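# Remove the cord tied around a flower bunch

## Task

Get the cord off the bunch of flowers, leaving the stems unbent and the blooms uncrushed.

## Robot and tools

Robot: two arms, left_arm and right_arm, each with a parallel two-finger gripper and a wrist camera. The fingers point along the gripper's +z axis and close along its y axis. The reported hand point sits between the finger pads, roughly 1 cm short of the tips. Measured bases in the scene frame: left_arm at (+0.005, +0.364, +0.014) m, right_arm at (-0.039, -0.242, +0.045) m, each turned slightly about z.

Frames: the scene frame has its origin at table-top height, midway between the nominal bases, +x out over the table, +z up, and left_arm toward +y (these names do not match image left/right). Fixed cameras and the table use the scene frame. Each arm reports its hand pose (end_effector_position in m, end_effector_quat_wxyz) in its own base frame. Motion offsets are along the axes of that arm's current Hand target. Reported poses may be off by a few centimetres, more at long reach.

Row layout, shared by execute_actions and move: one flat list of 14 numbers covering both arms, even when only one arm moves. Order: left dx, dy, dz, rx, ry, rz, opening, then the same seven for right. dx..rz are offsets, not poses: they count from the arm's Hand target as it stood when the action or move began, along that target's own axes. Scale: 1.0 equals 0.6 m for dx/dy/dz, and 180 degrees for the rotation vector rx, ry, rz. Opening is absolute: +1 fully open (0.094 m), -1 closed. To hold an arm still, send six zeros for its pose and repeat its current opening; a 0 in the opening slot really commands half-open.

execute_actions(actions, cameras): actions is a list of actions; each action is up to 15 rows, one per 1/30 s step, each value in [-1, 1]. A short action repeats its last row to fill 15 steps. Every row counts from the action's start pose, not the row before, and each new action starts from the updated Hand target, so sending the same offset twice moves twice as far. Images come back only for an empty list or when cameras names them.

move(target, speed, blend, opening_speed, grip_force, blocking, cameras): target is one 14-number row or a list of up to 15 rows; every row is an offset from the same starting Hand targets. speed is path speed in m/s (0.002 to 2.9, default 0.25; turns up to twice that in rad/s), one value or one per target. blend (m) rounds corners in a list; 0 stops at each. opening_speed sets finger speed in scale units per second (0.2 or more); use it to close gently. grip_force is newtons per pad, 10 to 50, one value or one per arm; it persists; lower values close slowly. blocking=false returns after about 0.5 s while motion continues. Paths are straight lines, run at most 10 s, do not avoid obstacles or the other arm, and may overshoot the set speed. Keep paths away from an arm's own base. The result adds a move: line, e.g. done, off_target, moving, held or fault, plus limits (paced = pose clipped, held = steps withheld).

wait(seconds 0-10) lets time pass; stop brakes a running move; zoom_image(camera, region [x0,y0,x1,y1], at most 504x504 px) enlarges part of the newest image from cam_head_left, cam_head_right, cam_high, cam_low, cam_left_wrist or cam_right_wrist (all 896x504). finished_scene(scene) ends the scene irreversibly; the goal must still hold without the robot. read_manual only gives licence text.

Reading results: Hand target is the last commanded pose after clipping; the gripper often rests a few cm short because of friction and weight, which is not proof of contact. Resend the gap as an offset if needed. grip_measured is the finger opening on the command scale (reads up to ~2.5 mm wide when empty). grip_effort_nm is gripper motor effort (negative = closing), with an offset; it is not pad force. Joint torques include the arm's own weight. Tool commands lists each present command. A MOTOR HOT line warns of heat; at 90 °C the arm folds and stops working, at 100 °C it collapses. Heat comes from holding loads, stretched-out arms, or pushing at unreachable poses.

Limits: commanded orientation is clipped to within 40 degrees of the current one per step. Beyond first contact, grip force rises about 1 N per 0.001 of command and can jump to the full limit near 20 N, so for the delicate cord, stems and flowers use low grip_force, slow opening_speed and commands just below the touch reading. Release by commanding an opening well above grip_measured.

Avoid: fast moves into contact, pressing targets deep past a surface, arms or grippers touching each other (clearance checks do not guard grippers or wrist cameras), dragging the wrist-camera cable against anything (counts as touching), dropping or releasing moving parts, and anything leaving or being set down off the table. Loose objects may occasionally be nudged by an outside push. Any arm stop costs; a camera stand stands behind the arms.

Each tool is called after "Request:" as a command line: name --argument value for each argument, lists and objects as JSON in quotes; but a table of rows of numbers goes row by row, as --pt "numbers of a row", without its own name.

## Session

Request:
execute_actions --actions '[]'

Scene clock: 0.00 s.
left_arm: end_effector_position=(+0.3697, +0.0551, +0.1319) grip_measured=+1.000 grip_effort_nm=n/a end_effector_quat_wxyz=(+0.663, -0.089, +0.736, +0.100) | right_arm: end_effector_position=(+0.3760, -0.0146, +0.1330) grip_measured=+1.000 grip_effort_nm=n/a end_effector_quat_wxyz=(+0.672, +0.072, +0.734, -0.069)
Joint positions: left_arm=[0.031 1.546 0.202 1.242 -0.238 0.005 0.094] | right_arm=[0.1 1.578 0.214 1.273 0.299 0.023 0.094]
Joint velocities: within noise
Joint torques (N m): no reading
Heat: left arm: 30 °C; right arm: 30 °C.
Hand target: left_arm +0.3732, +0.0542, +0.1424; +0.675, -0.091, +0.726, +0.096 | right_arm +0.3789, -0.0135, +0.1423; +0.682, +0.074, +0.725, -0.064
Tool commands: left_gripper/opening=+1.0 right_gripper/opening=+1.0

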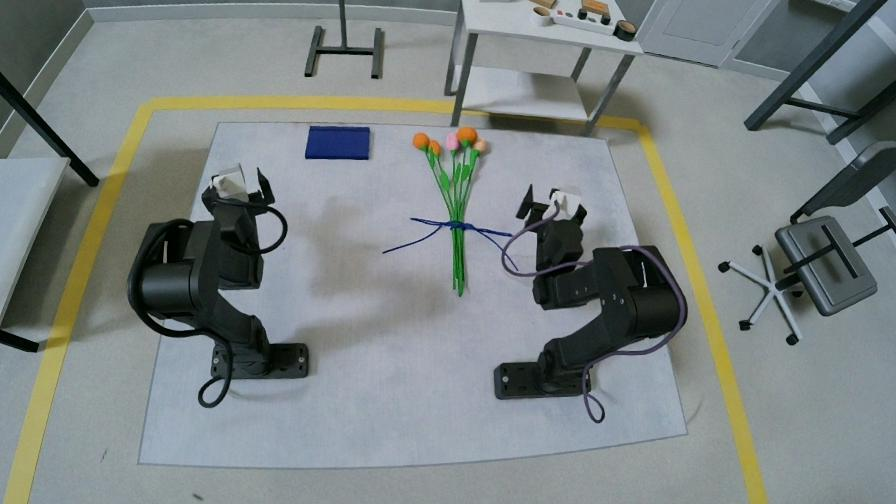

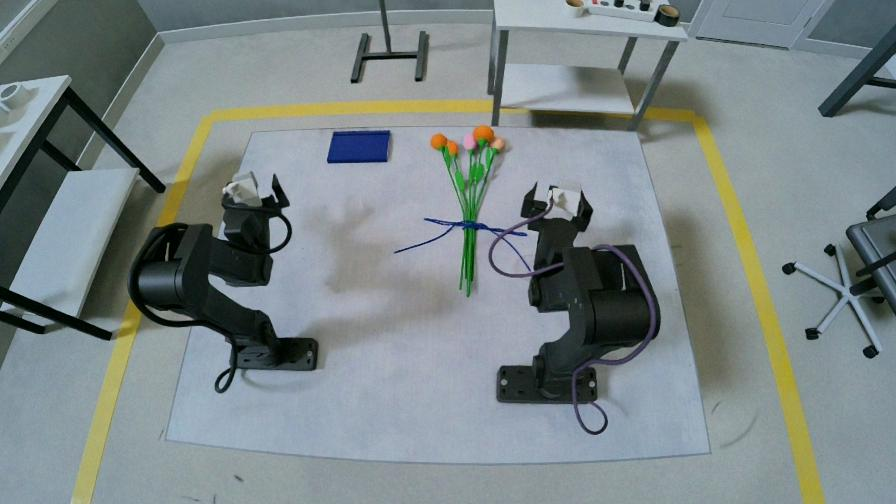

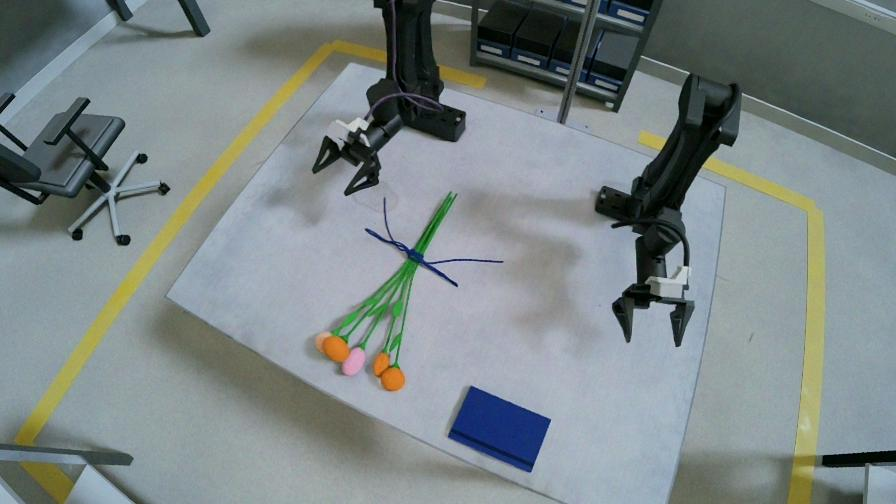

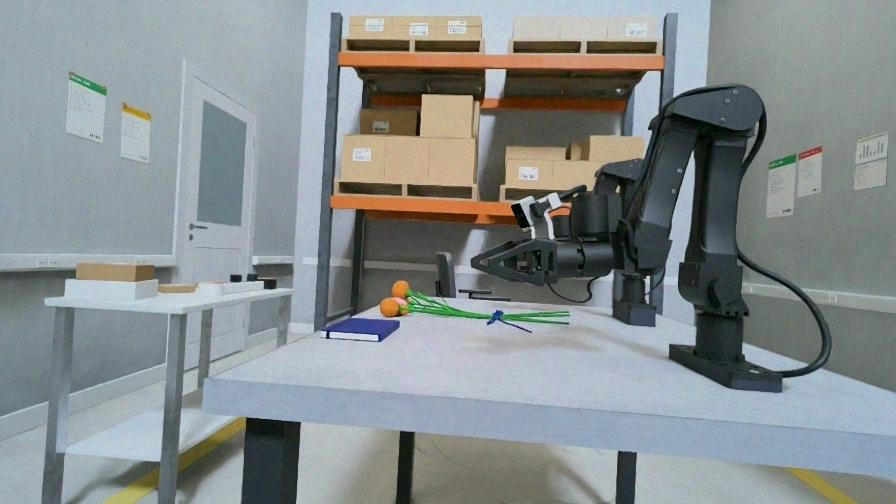

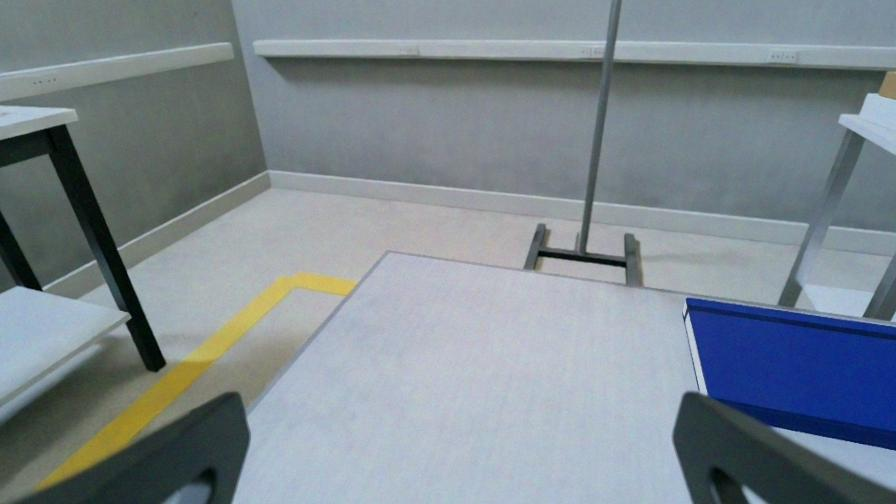

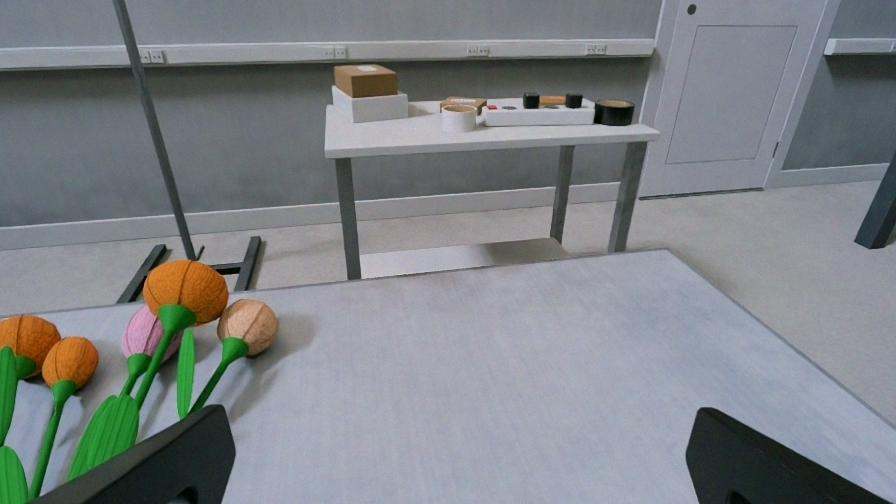

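Request:
zoom_image --camera "cam_head_left" --region '[370, 180, 550, 300]'

Request:
zoom_image --camera "cam_high" --region '[340, 180, 520, 300]'

Request:
zoom_image --camera "cam_low" --region '[370, 260, 590, 350]'

Request:
zoom_image --camera "cam_head_right" --region '[390, 190, 540, 290]'

Scaled by 2.800 from the camera's 896x504 image, which has a finer 1280x720 frame.

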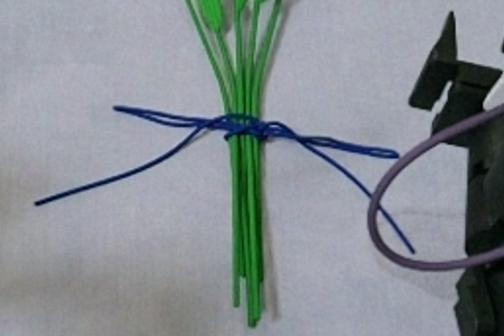

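Scaled by 2.800 from the camera's 896x504 image, which has a finer 1280x720 frame.

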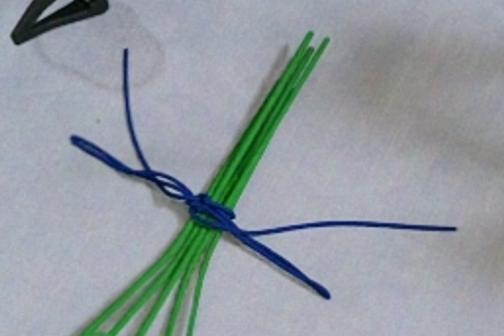

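Scaled by 2.291 from the camera's 896x504 image, which has a finer 1280x720 frame.

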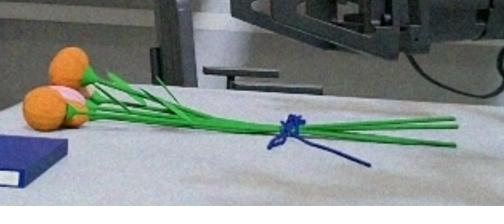

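Scaled by 3.360 from the camera's 896x504 image, which has a finer 1280x720 frame.

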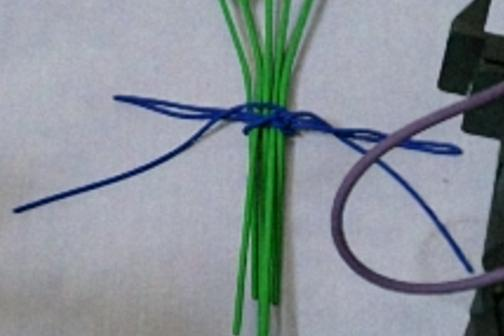

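Request:
move --target '[-0.2,0,-0.05,0.0675,0.474,0.0638,1,-0.2,0.1,-0.05,-0.045,0.479,-0.052,1]' --speed 0.4 --cameras '["all"]'

Scene clock: 5.60 s.
left_arm: end_effector_position=(+0.3584, +0.0440, +0.2513) grip_measured=+1.000 grip_effort_nm=0.00 end_effector_quat_wxyz=(+0.130, +0.001, +0.991, +0.019) | right_arm: end_effector_position=(+0.3696, +0.0475, +0.2501) grip_measured=+1.000 grip_effort_nm=0.02 end_effector_quat_wxyz=(+0.130, +0.001, +0.991, +0.010)
Joint positions: left_arm=[0.115 1.769 2.006 -1.544 -0.008 0.118 0.094] | right_arm=[0.133 1.819 2.064 -1.554 0.016 0.132 0.094]
Joint torques (N m): left_arm=[0.58 -7.25 8.79 0.32 0.11 0.03] | right_arm=[-0.55 -7.62 7.16 0.3 -0.15 -0.09]
Heat: left arm: 31 °C; right arm: 30 °C.
Hand target: left_arm +0.3529, +0.0467, +0.2642; +0.000, +0.001, +1.000, +0.000 | right_arm +0.3682, +0.0488, +0.2644; +0.000, +0.000, +1.000, +0.000
Off the commanded pose: left_arm 0.014 m, 15 deg | right_arm 0.014 m, 15 deg.
joint sent to its limit (left arm) — joint 4 (wrist pitch), lower limit. The joint targets are off in position and orientation.
joint sent to its limit (right arm) — joint 4 (wrist pitch), lower limit. The joint targets are off in position and orientation.
move: off_target (left_arm, right_arm)

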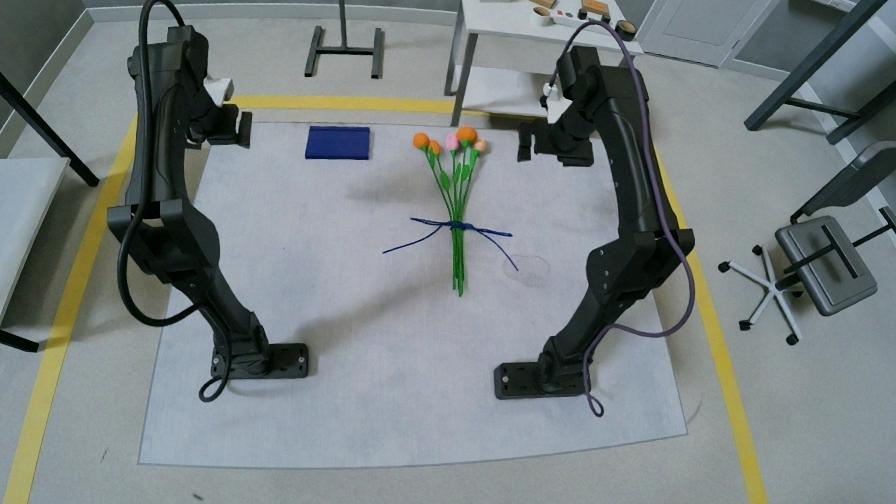

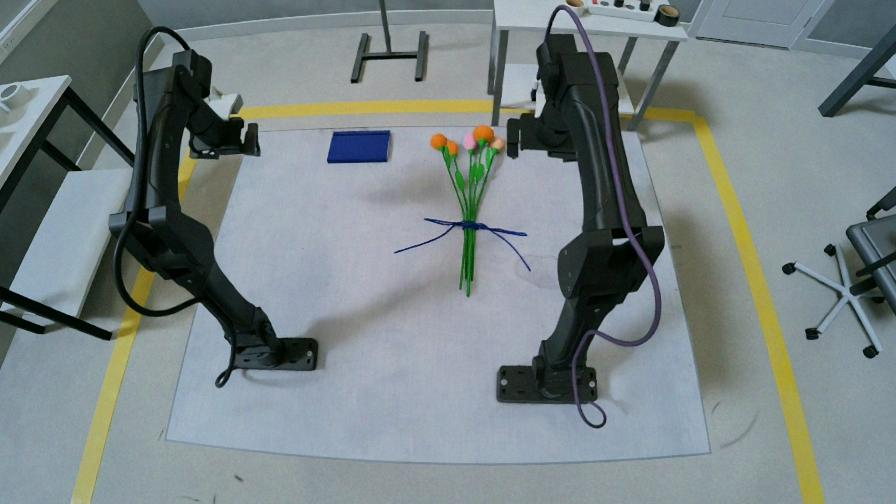

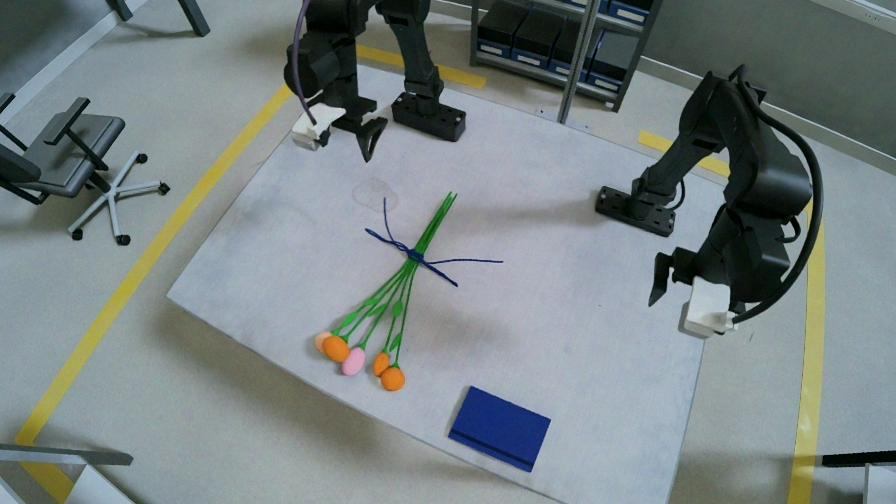

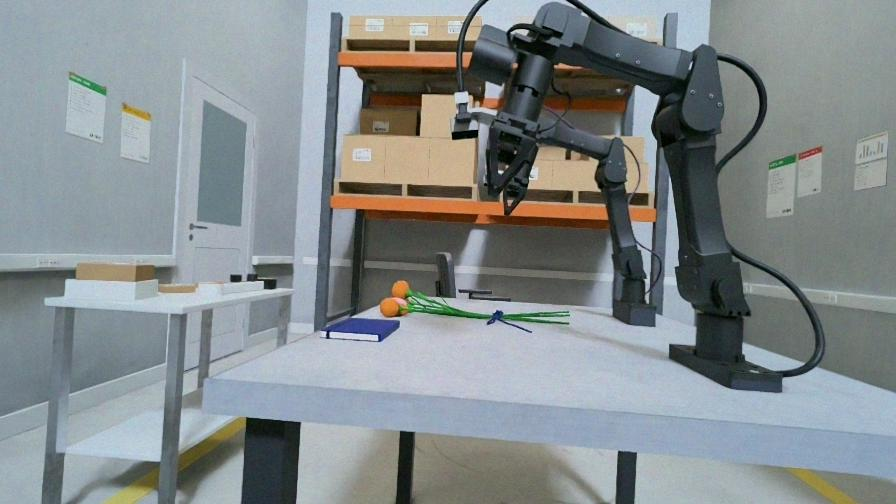

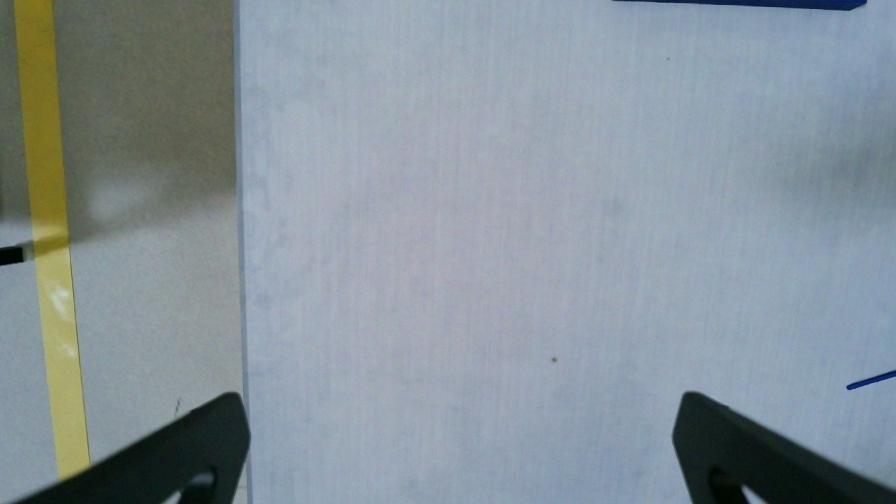

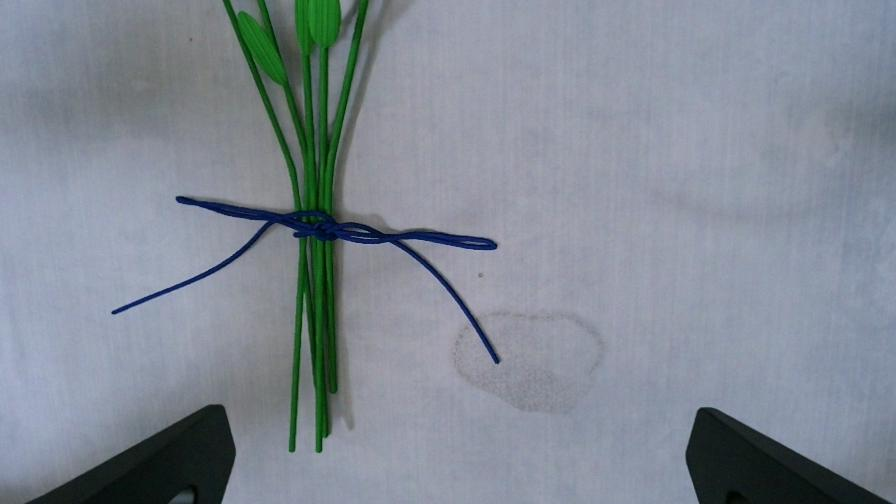

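Request:
move --target '[0.122,-0.495,0.273,0,0,0.3,1,0.125,-0.033,0.3,0,0,-0.183,1]' --speed 0.3 --cameras '["all"]'

Scene clock: 11.67 s.
left_arm: end_effector_position=(+0.2644, -0.2368, +0.0927) grip_measured=+1.000 grip_effort_nm=0.00 end_effector_quat_wxyz=(-0.033, +0.453, +0.891, +0.015) | right_arm: end_effector_position=(+0.2906, +0.0316, +0.0802) grip_measured=+1.000 grip_effort_nm=0.01 end_effector_quat_wxyz=(-0.018, -0.283, +0.959, +0.001)
Joint positions: left_arm=[-0.739 1.965 1.647 -1.323 -0.011 0.201 0.094] | right_arm=[0.108 1.701 1.262 -1.168 0.005 -0.467 0.094]
Joint torques (N m): left_arm=[0.25 -8.06 9.21 0.37 0.09 0.04] | right_arm=[-0.65 -8.43 3.19 0.26 0 -0.12]
Heat: left arm: 31 °C; right arm: 30 °C.
Hand target: left_arm +0.2794, -0.2503, +0.1005; +0.000, +0.455, +0.891, +0.000 | right_arm +0.2933, +0.0289, +0.0844; +0.000, -0.284, +0.959, +0.000
Off the commanded pose: left_arm 0.022 m, 4 deg | right_arm 0.006 m, 2 deg.
move: off_target (left_arm)

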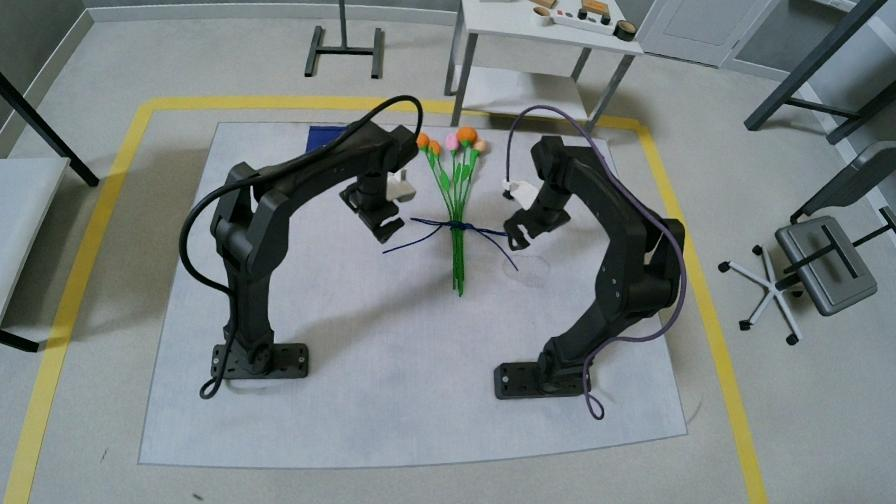

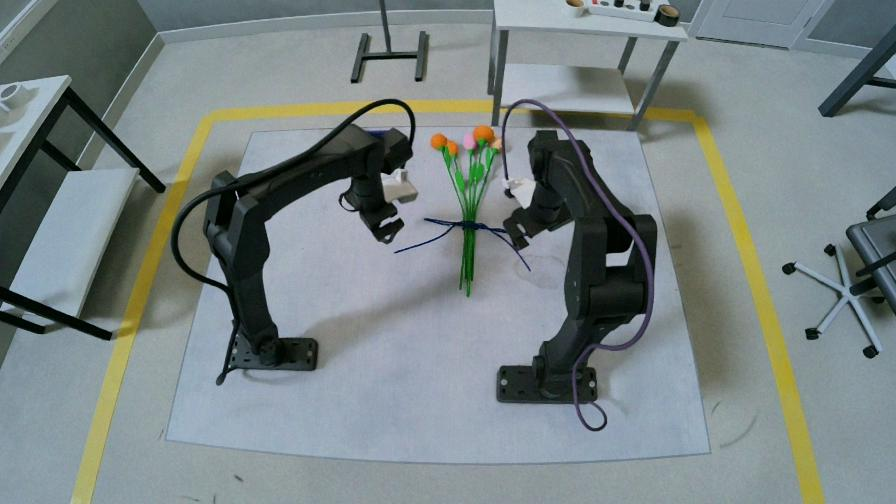

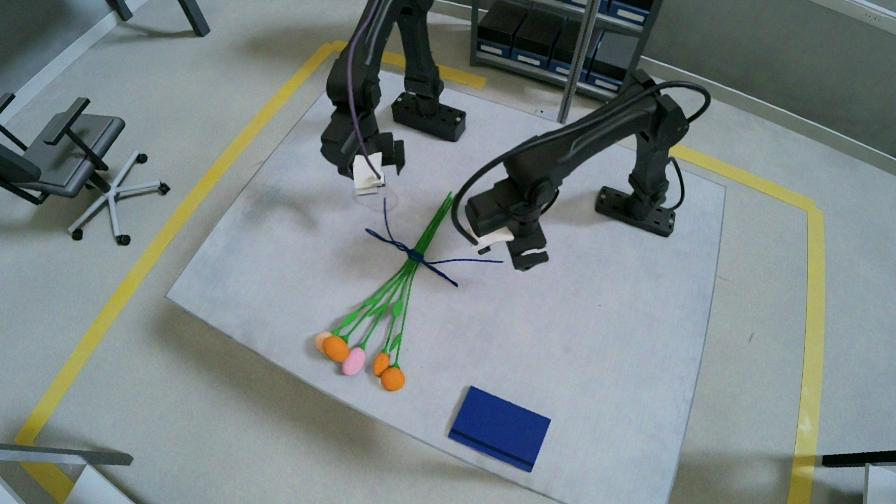

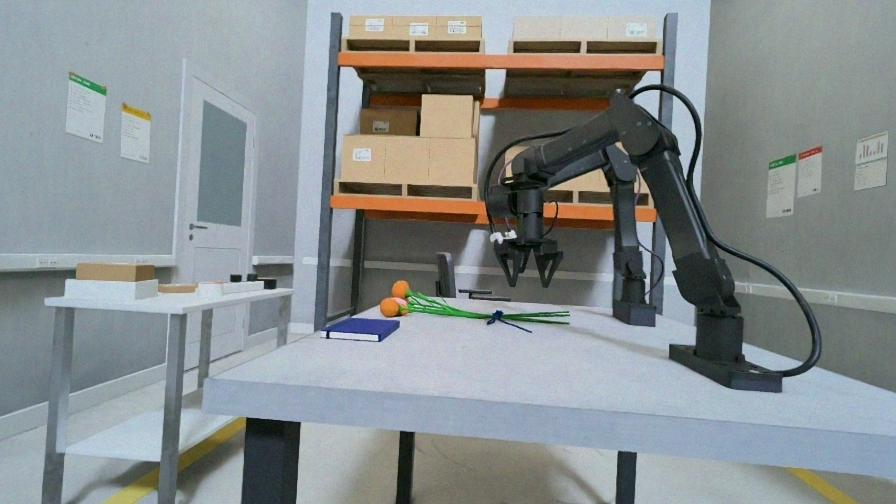

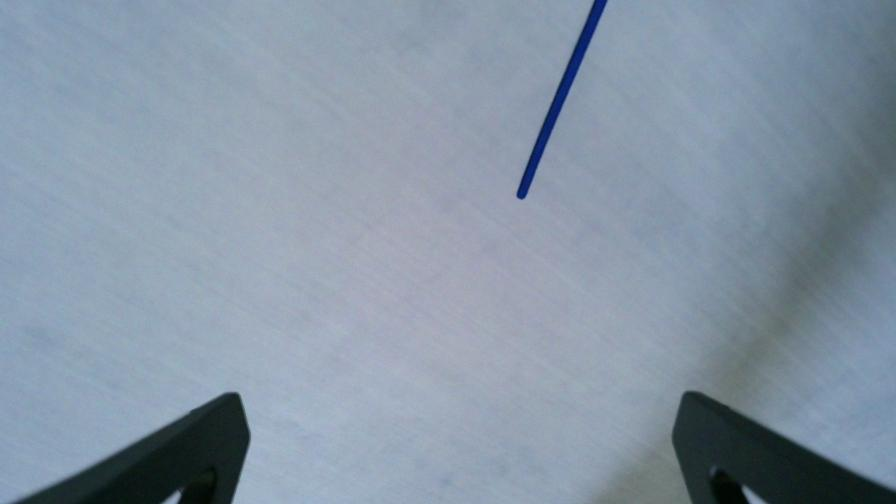

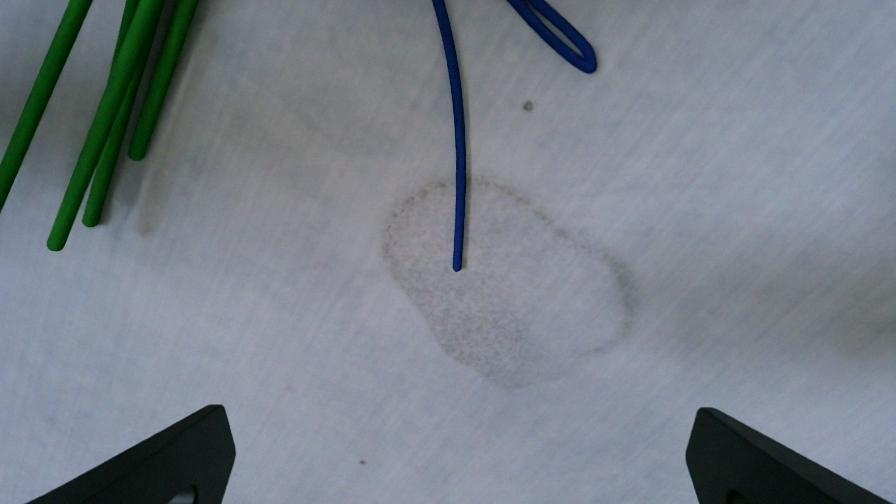

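Request:
move --target '[-0.06,-0.053,0.083,0,0,0.13,1,0,0,0.167,0,0,0,0.3]' --speed 0.2 --cameras '["cam_low","cam_left_wrist","cam_right_wrist"]'

Scene clock: 15.03 s.
left_arm: end_effector_position=(+0.2613, -0.2810, +0.0465) grip_measured=+1.000 grip_effort_nm=0.00 end_effector_quat_wxyz=(-0.032, +0.621, +0.783, +0.011) | right_arm: end_effector_position=(+0.2905, +0.0316, -0.0125) grip_measured=+0.302 grip_effort_nm=-0.07 end_effector_quat_wxyz=(-0.007, -0.283, +0.959, -0.001)
Joint positions: left_arm=[-0.83 2.1 1.66 -1.197 -0.011 0.511 0.094] | right_arm=[0.108 1.814 1.001 -0.771 0.005 -0.467 0.061]
Joint torques (N m): left_arm=[-0.38 -8.43 9.21 0.44 0.07 0.07] | right_arm=[-0.62 -6.13 3.03 0.31 0.01 -0.11]
Heat: left arm: 32 °C; right arm: 30 °C.
Hand target: left_arm +0.2747, -0.2981, +0.0507; +0.000, +0.626, +0.780, +0.000 | right_arm +0.2933, +0.0289, -0.0158; +0.000, -0.284, +0.959, +0.000
Off the commanded pose: left_arm 0.022 m, 4 deg | right_arm 0.005 m, 1 deg.
move: off_target (left_arm)
Images, in order (width x height): cam_low 896x504, cam_left_wrist 896x504, cam_right_wrist 896x504.

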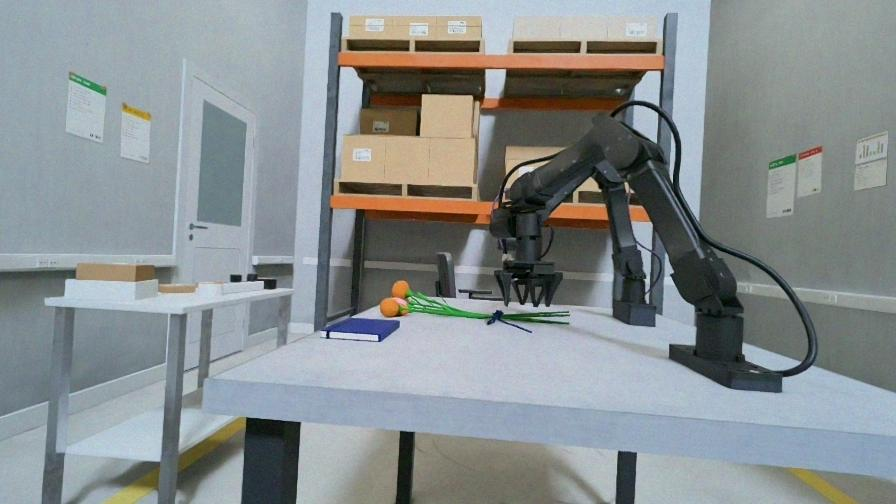

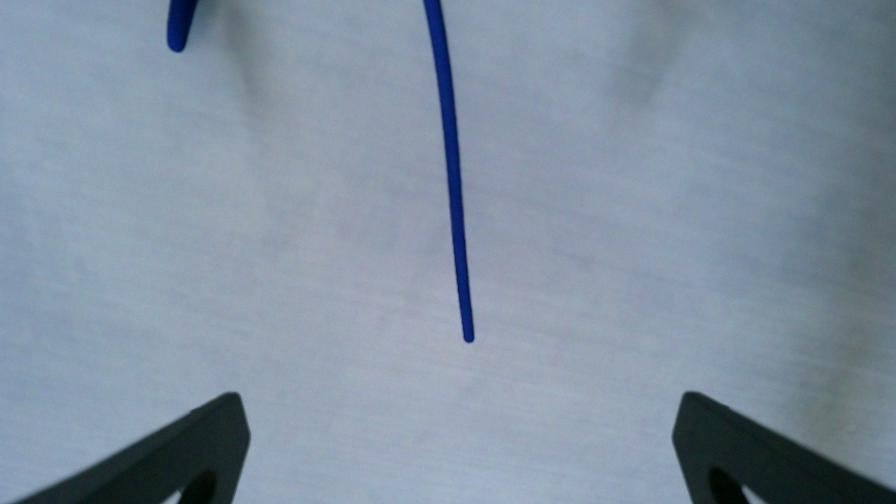

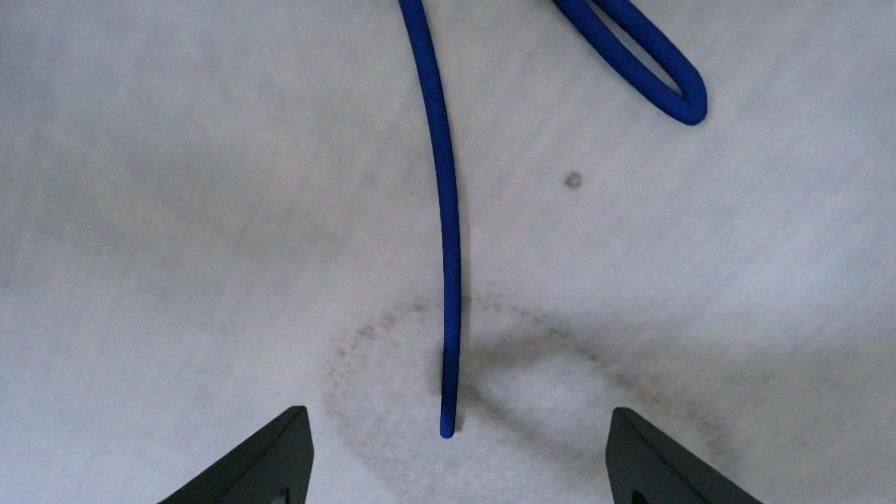

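Request:
move --target '[-0.017,0,0.0775,0,0,0,0.3,0,0,0.03,0,0,0,-0.3]' --speed 0.12 --cameras '["cam_low","cam_left_wrist","cam_right_wrist"]'

Scene clock: 17.00 s.
left_arm: end_effector_position=(+0.2773, -0.2985, +0.0110) grip_measured=+0.303 grip_effort_nm=-0.14 end_effector_quat_wxyz=(-0.010, +0.621, +0.783, +0.007) | right_arm: end_effector_position=(+0.2906, +0.0316, -0.0303) grip_measured=-0.298 grip_effort_nm=-0.07 end_effector_quat_wxyz=(-0.007, -0.283, +0.959, -0.001)
Joint positions: left_arm=[-0.83 2.183 1.648 -1.058 -0.011 0.511 0.061] | right_arm=[0.108 1.856 0.971 -0.698 0.005 -0.467 0.033]
Joint torques (N m): left_arm=[-0.53 -9.1 4.29 0.53 0.07 -0.08] | right_arm=[-0.7 -6.11 2.81 0.32 0 -0.12]
Heat: left arm: 31 °C; right arm: 30 °C.
Hand target: left_arm +0.2769, -0.3081, +0.0042; +0.000, +0.626, +0.780, +0.000 | right_arm +0.2933, +0.0289, -0.0338; +0.000, -0.284, +0.959, +0.000
Off the commanded pose: left_arm 0.012 m, 2 deg | right_arm 0.005 m, 1 deg.
move: off_target (left_arm)
Images, in order (width x height): cam_low 896x504, cam_left_wrist 896x504, cam_right_wrist 896x504.

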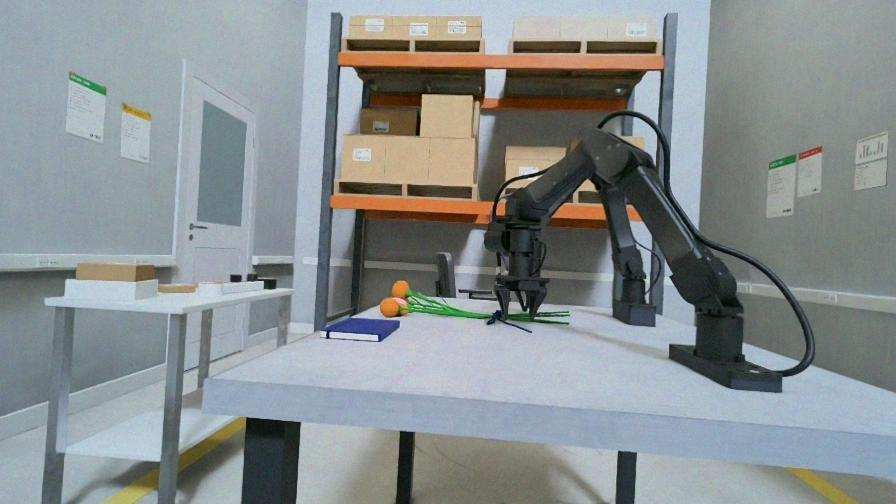

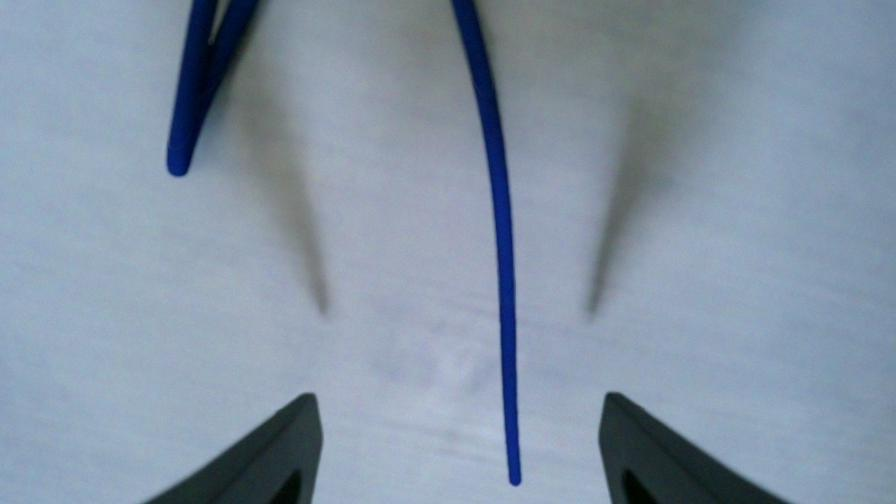

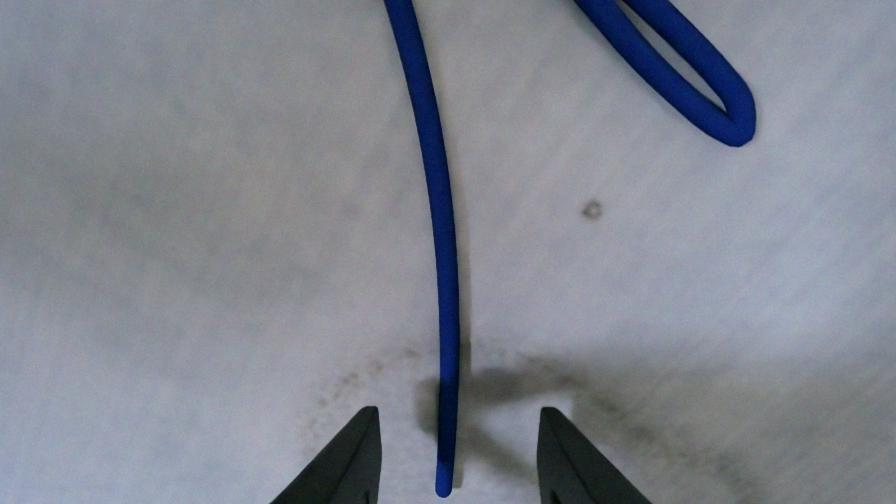

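Request:
move --target '[0,-0.018,0.01,0,0,0,0.2,0,0.005,0.008,0,0,0,-0.6]' --speed 0.06 --cameras '["cam_left_wrist","cam_right_wrist"]'

Scene clock: 18.93 s.
left_arm: end_effector_position=(+0.2638, -0.3038, +0.0014) grip_measured=+0.203 grip_effort_nm=-0.15 end_effector_quat_wxyz=(-0.013, +0.630, +0.777, +0.008) | right_arm: end_effector_position=(+0.2895, +0.0315, -0.0347) grip_measured=-0.598 grip_effort_nm=-0.07 end_effector_quat_wxyz=(-0.006, -0.284, +0.959, -0.001)
Joint positions: left_arm=[-0.863 2.183 1.608 -1.026 -0.011 0.499 0.057] | right_arm=[0.108 1.862 0.957 -0.677 0.005 -0.468 0.019]
Joint torques (N m): left_arm=[-0.53 -9.8 4.01 0.48 0.08 -0.11] | right_arm=[0.16 -6.02 2.63 0.32 0 0.03]
Heat: left arm: 31 °C; right arm: 29 °C.
Hand target: left_arm +0.2664, -0.3104, -0.0018; +0.000, +0.626, +0.780, +0.000 | right_arm +0.2917, +0.0314, -0.0386; +0.000, -0.284, +0.959, +0.000
Off the commanded pose: left_arm 0.008 m, 2 deg | right_arm 0.005 m, 1 deg.
move: done
Images, in order (width x height): cam_left_wrist 896x504, cam_right_wrist 896x504.

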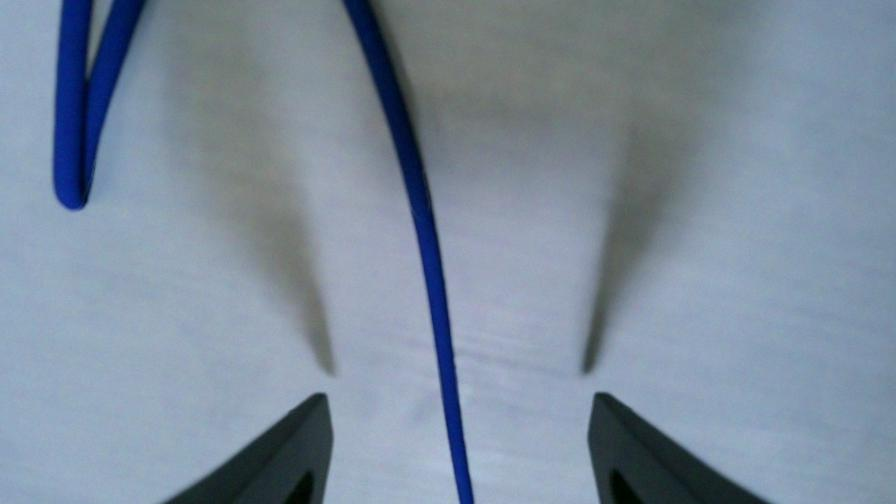

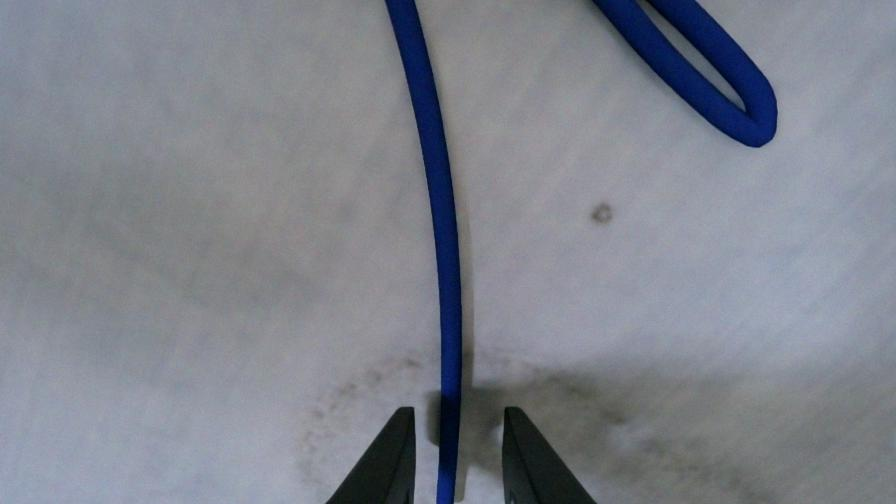

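Request:
move --target '[0,-0.002,0.014,0,0,-0.04,-0.4,0,0,0,0,0,0,-1]' --speed 0.06 --cameras '["cam_left_wrist","cam_right_wrist"]'

Scene clock: 21.07 s.
left_arm: end_effector_position=(+0.2642, -0.3043, -0.0034) grip_measured=-0.397 grip_effort_nm=-0.15 end_effector_quat_wxyz=(-0.008, +0.579, +0.815, +0.008) | right_arm: end_effector_position=(+0.2895, +0.0315, -0.0347) grip_measured=-0.987 grip_effort_nm=-0.67 end_effector_quat_wxyz=(-0.006, -0.284, +0.959, -0.001)
Joint positions: left_arm=[-0.863 2.183 1.588 -0.996 -0.011 0.372 0.028] | right_arm=[0.108 1.862 0.957 -0.677 0.005 -0.468 0.001]
Joint torques (N m): left_arm=[-0.66 -9.17 3.9 0.52 0.07 -0.11] | right_arm=[0.13 -6.06 2.65 0.33 0.01 0.03]
Heat: left arm: 31 °C; right arm: 29 °C.
Hand target: left_arm +0.2652, -0.3107, -0.0102; +0.000, +0.575, +0.818, +0.000 | right_arm +0.2917, +0.0314, -0.0386; +0.000, -0.284, +0.959, +0.000
Off the commanded pose: left_arm 0.009 m, 1 deg | right_arm 0.005 m, 1 deg.
move: done
Images, in order (width x height): cam_left_wrist 896x504, cam_right_wrist 896x504.

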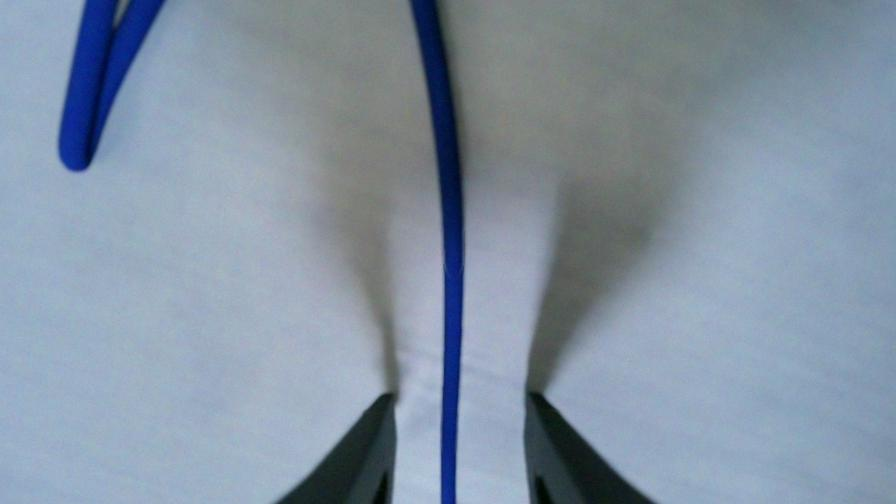

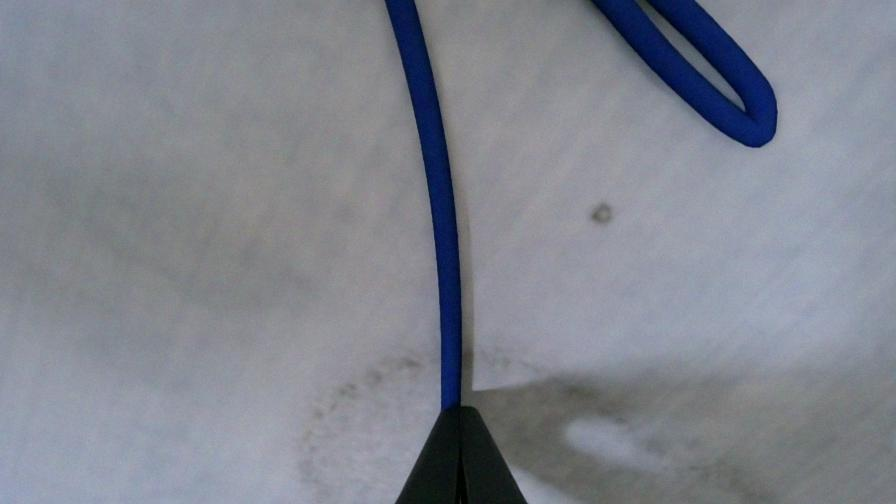

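Request:
move --target '[0,0,0.008,0,0,0,-0.4,0,0,-0.02,0,0,0,-1]' --speed 0.06 --cameras '["cam_left_wrist","cam_right_wrist"]'

Scene clock: 22.50 s.
left_arm: end_effector_position=(+0.2643, -0.3044, -0.0059) grip_measured=-0.397 grip_effort_nm=-0.14 end_effector_quat_wxyz=(-0.006, +0.578, +0.816, +0.007) | right_arm: end_effector_position=(+0.2868, +0.0312, -0.0347) grip_measured=-0.987 grip_effort_nm=-0.68 end_effector_quat_wxyz=(-0.011, -0.284, +0.959, +0.000)
Joint positions: left_arm=[-0.863 2.183 1.578 -0.981 -0.011 0.37 0.028] | right_arm=[0.108 1.862 0.957 -0.688 0.005 -0.468 0.001]
Joint torques (N m): left_arm=[-0.66 -8.8 3.85 0.53 0.08 -0.09] | right_arm=[0.13 -8.43 4.11 -0.02 0 0]
Heat: left arm: 31 °C; right arm: 29 °C.
Hand target: left_arm +0.2652, -0.3107, -0.0150; +0.000, +0.575, +0.818, +0.000 | right_arm +0.2917, +0.0314, -0.0266; +0.000, -0.284, +0.959, +0.000
Off the commanded pose: left_arm 0.011 m, 1 deg | right_arm 0.009 m, 1 deg.
move: off_target (left_arm)
Images, in order (width x height): cam_left_wrist 896x504, cam_right_wrist 896x504.

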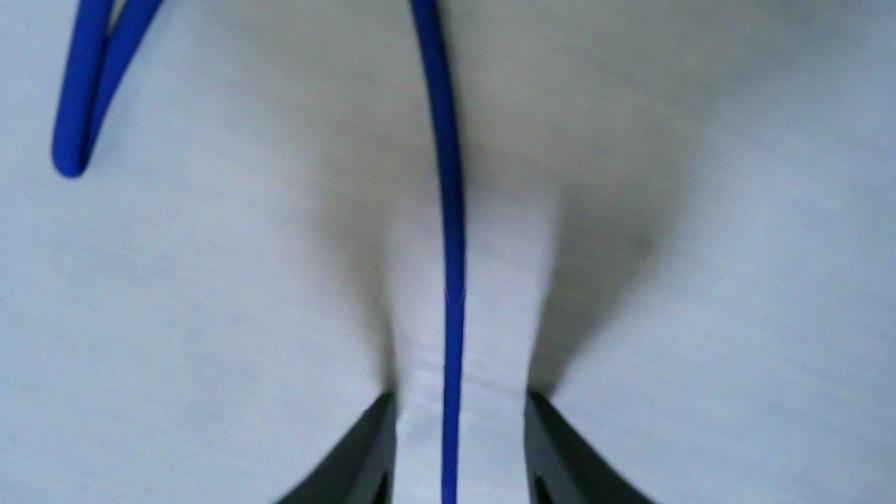

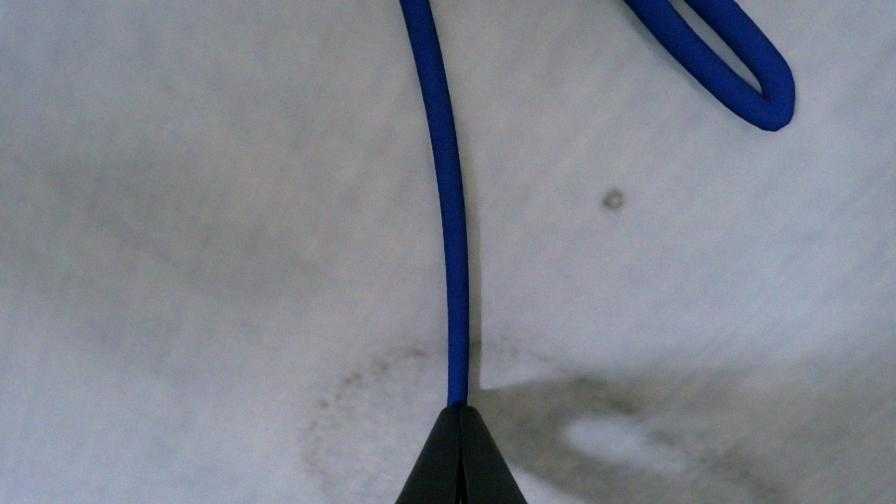

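Request:
move --target '[0,0,0.0,0,0,0,-1,0,0,-0.035,0,0,0,-1]' --speed 0.06 --cameras '["cam_left_wrist","cam_right_wrist"]'

Scene clock: 23.97 s.
left_arm: end_effector_position=(+0.2649, -0.3070, -0.0048) grip_measured=-0.991 grip_effort_nm=-0.48 end_effector_quat_wxyz=(-0.001, +0.576, +0.817, +0.006) | right_arm: end_effector_position=(+0.2745, +0.0299, -0.0223) grip_measured=-0.987 grip_effort_nm=-0.68 end_effector_quat_wxyz=(-0.031, -0.284, +0.958, +0.003)
Joint positions: left_arm=[-0.866 2.18 1.578 -0.973 -0.011 0.362 0] | right_arm=[0.108 1.825 0.966 -0.774 0.005 -0.468 0.001]
Joint torques (N m): left_arm=[-0.54 -8.57 3.99 0.52 0.09 -0.11] | right_arm=[0.14 -9.26 6.5 -0.05 0.01 -0.01]
Heat: left arm: 31 °C; right arm: 29 °C.
Hand target: left_arm +0.2652, -0.3107, -0.0150; +0.000, +0.575, +0.818, +0.000 | right_arm +0.2917, +0.0314, -0.0056; +0.000, -0.284, +0.959, +0.000
Off the commanded pose: left_arm 0.011 m, 1 deg | right_arm 0.024 m, 4 deg.
move: off_target (left_arm, right_arm)
Images, in order (width x height): cam_left_wrist 896x504, cam_right_wrist 896x504.

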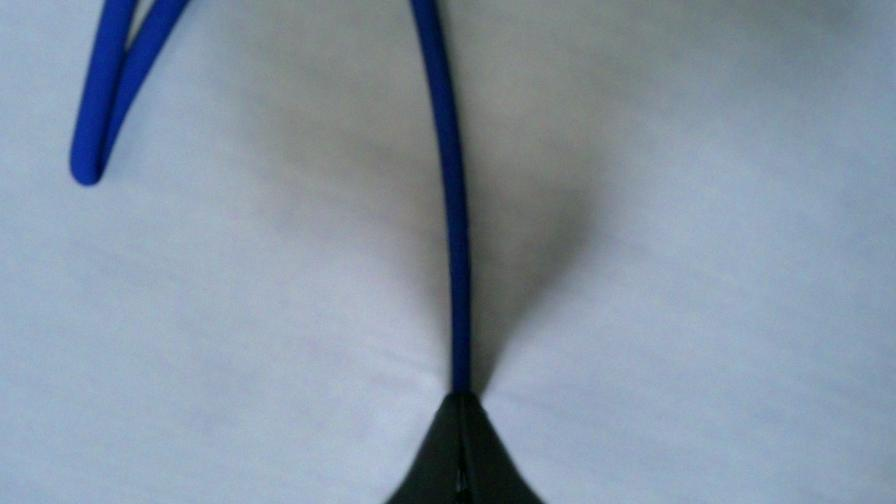

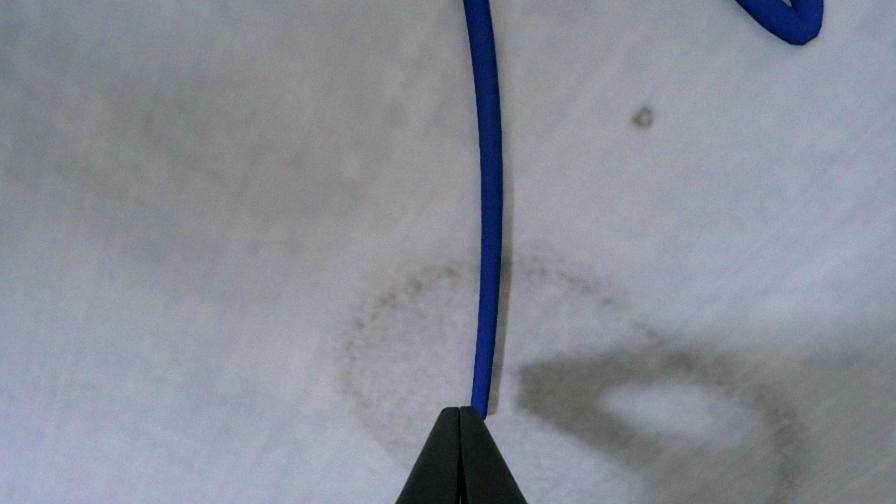

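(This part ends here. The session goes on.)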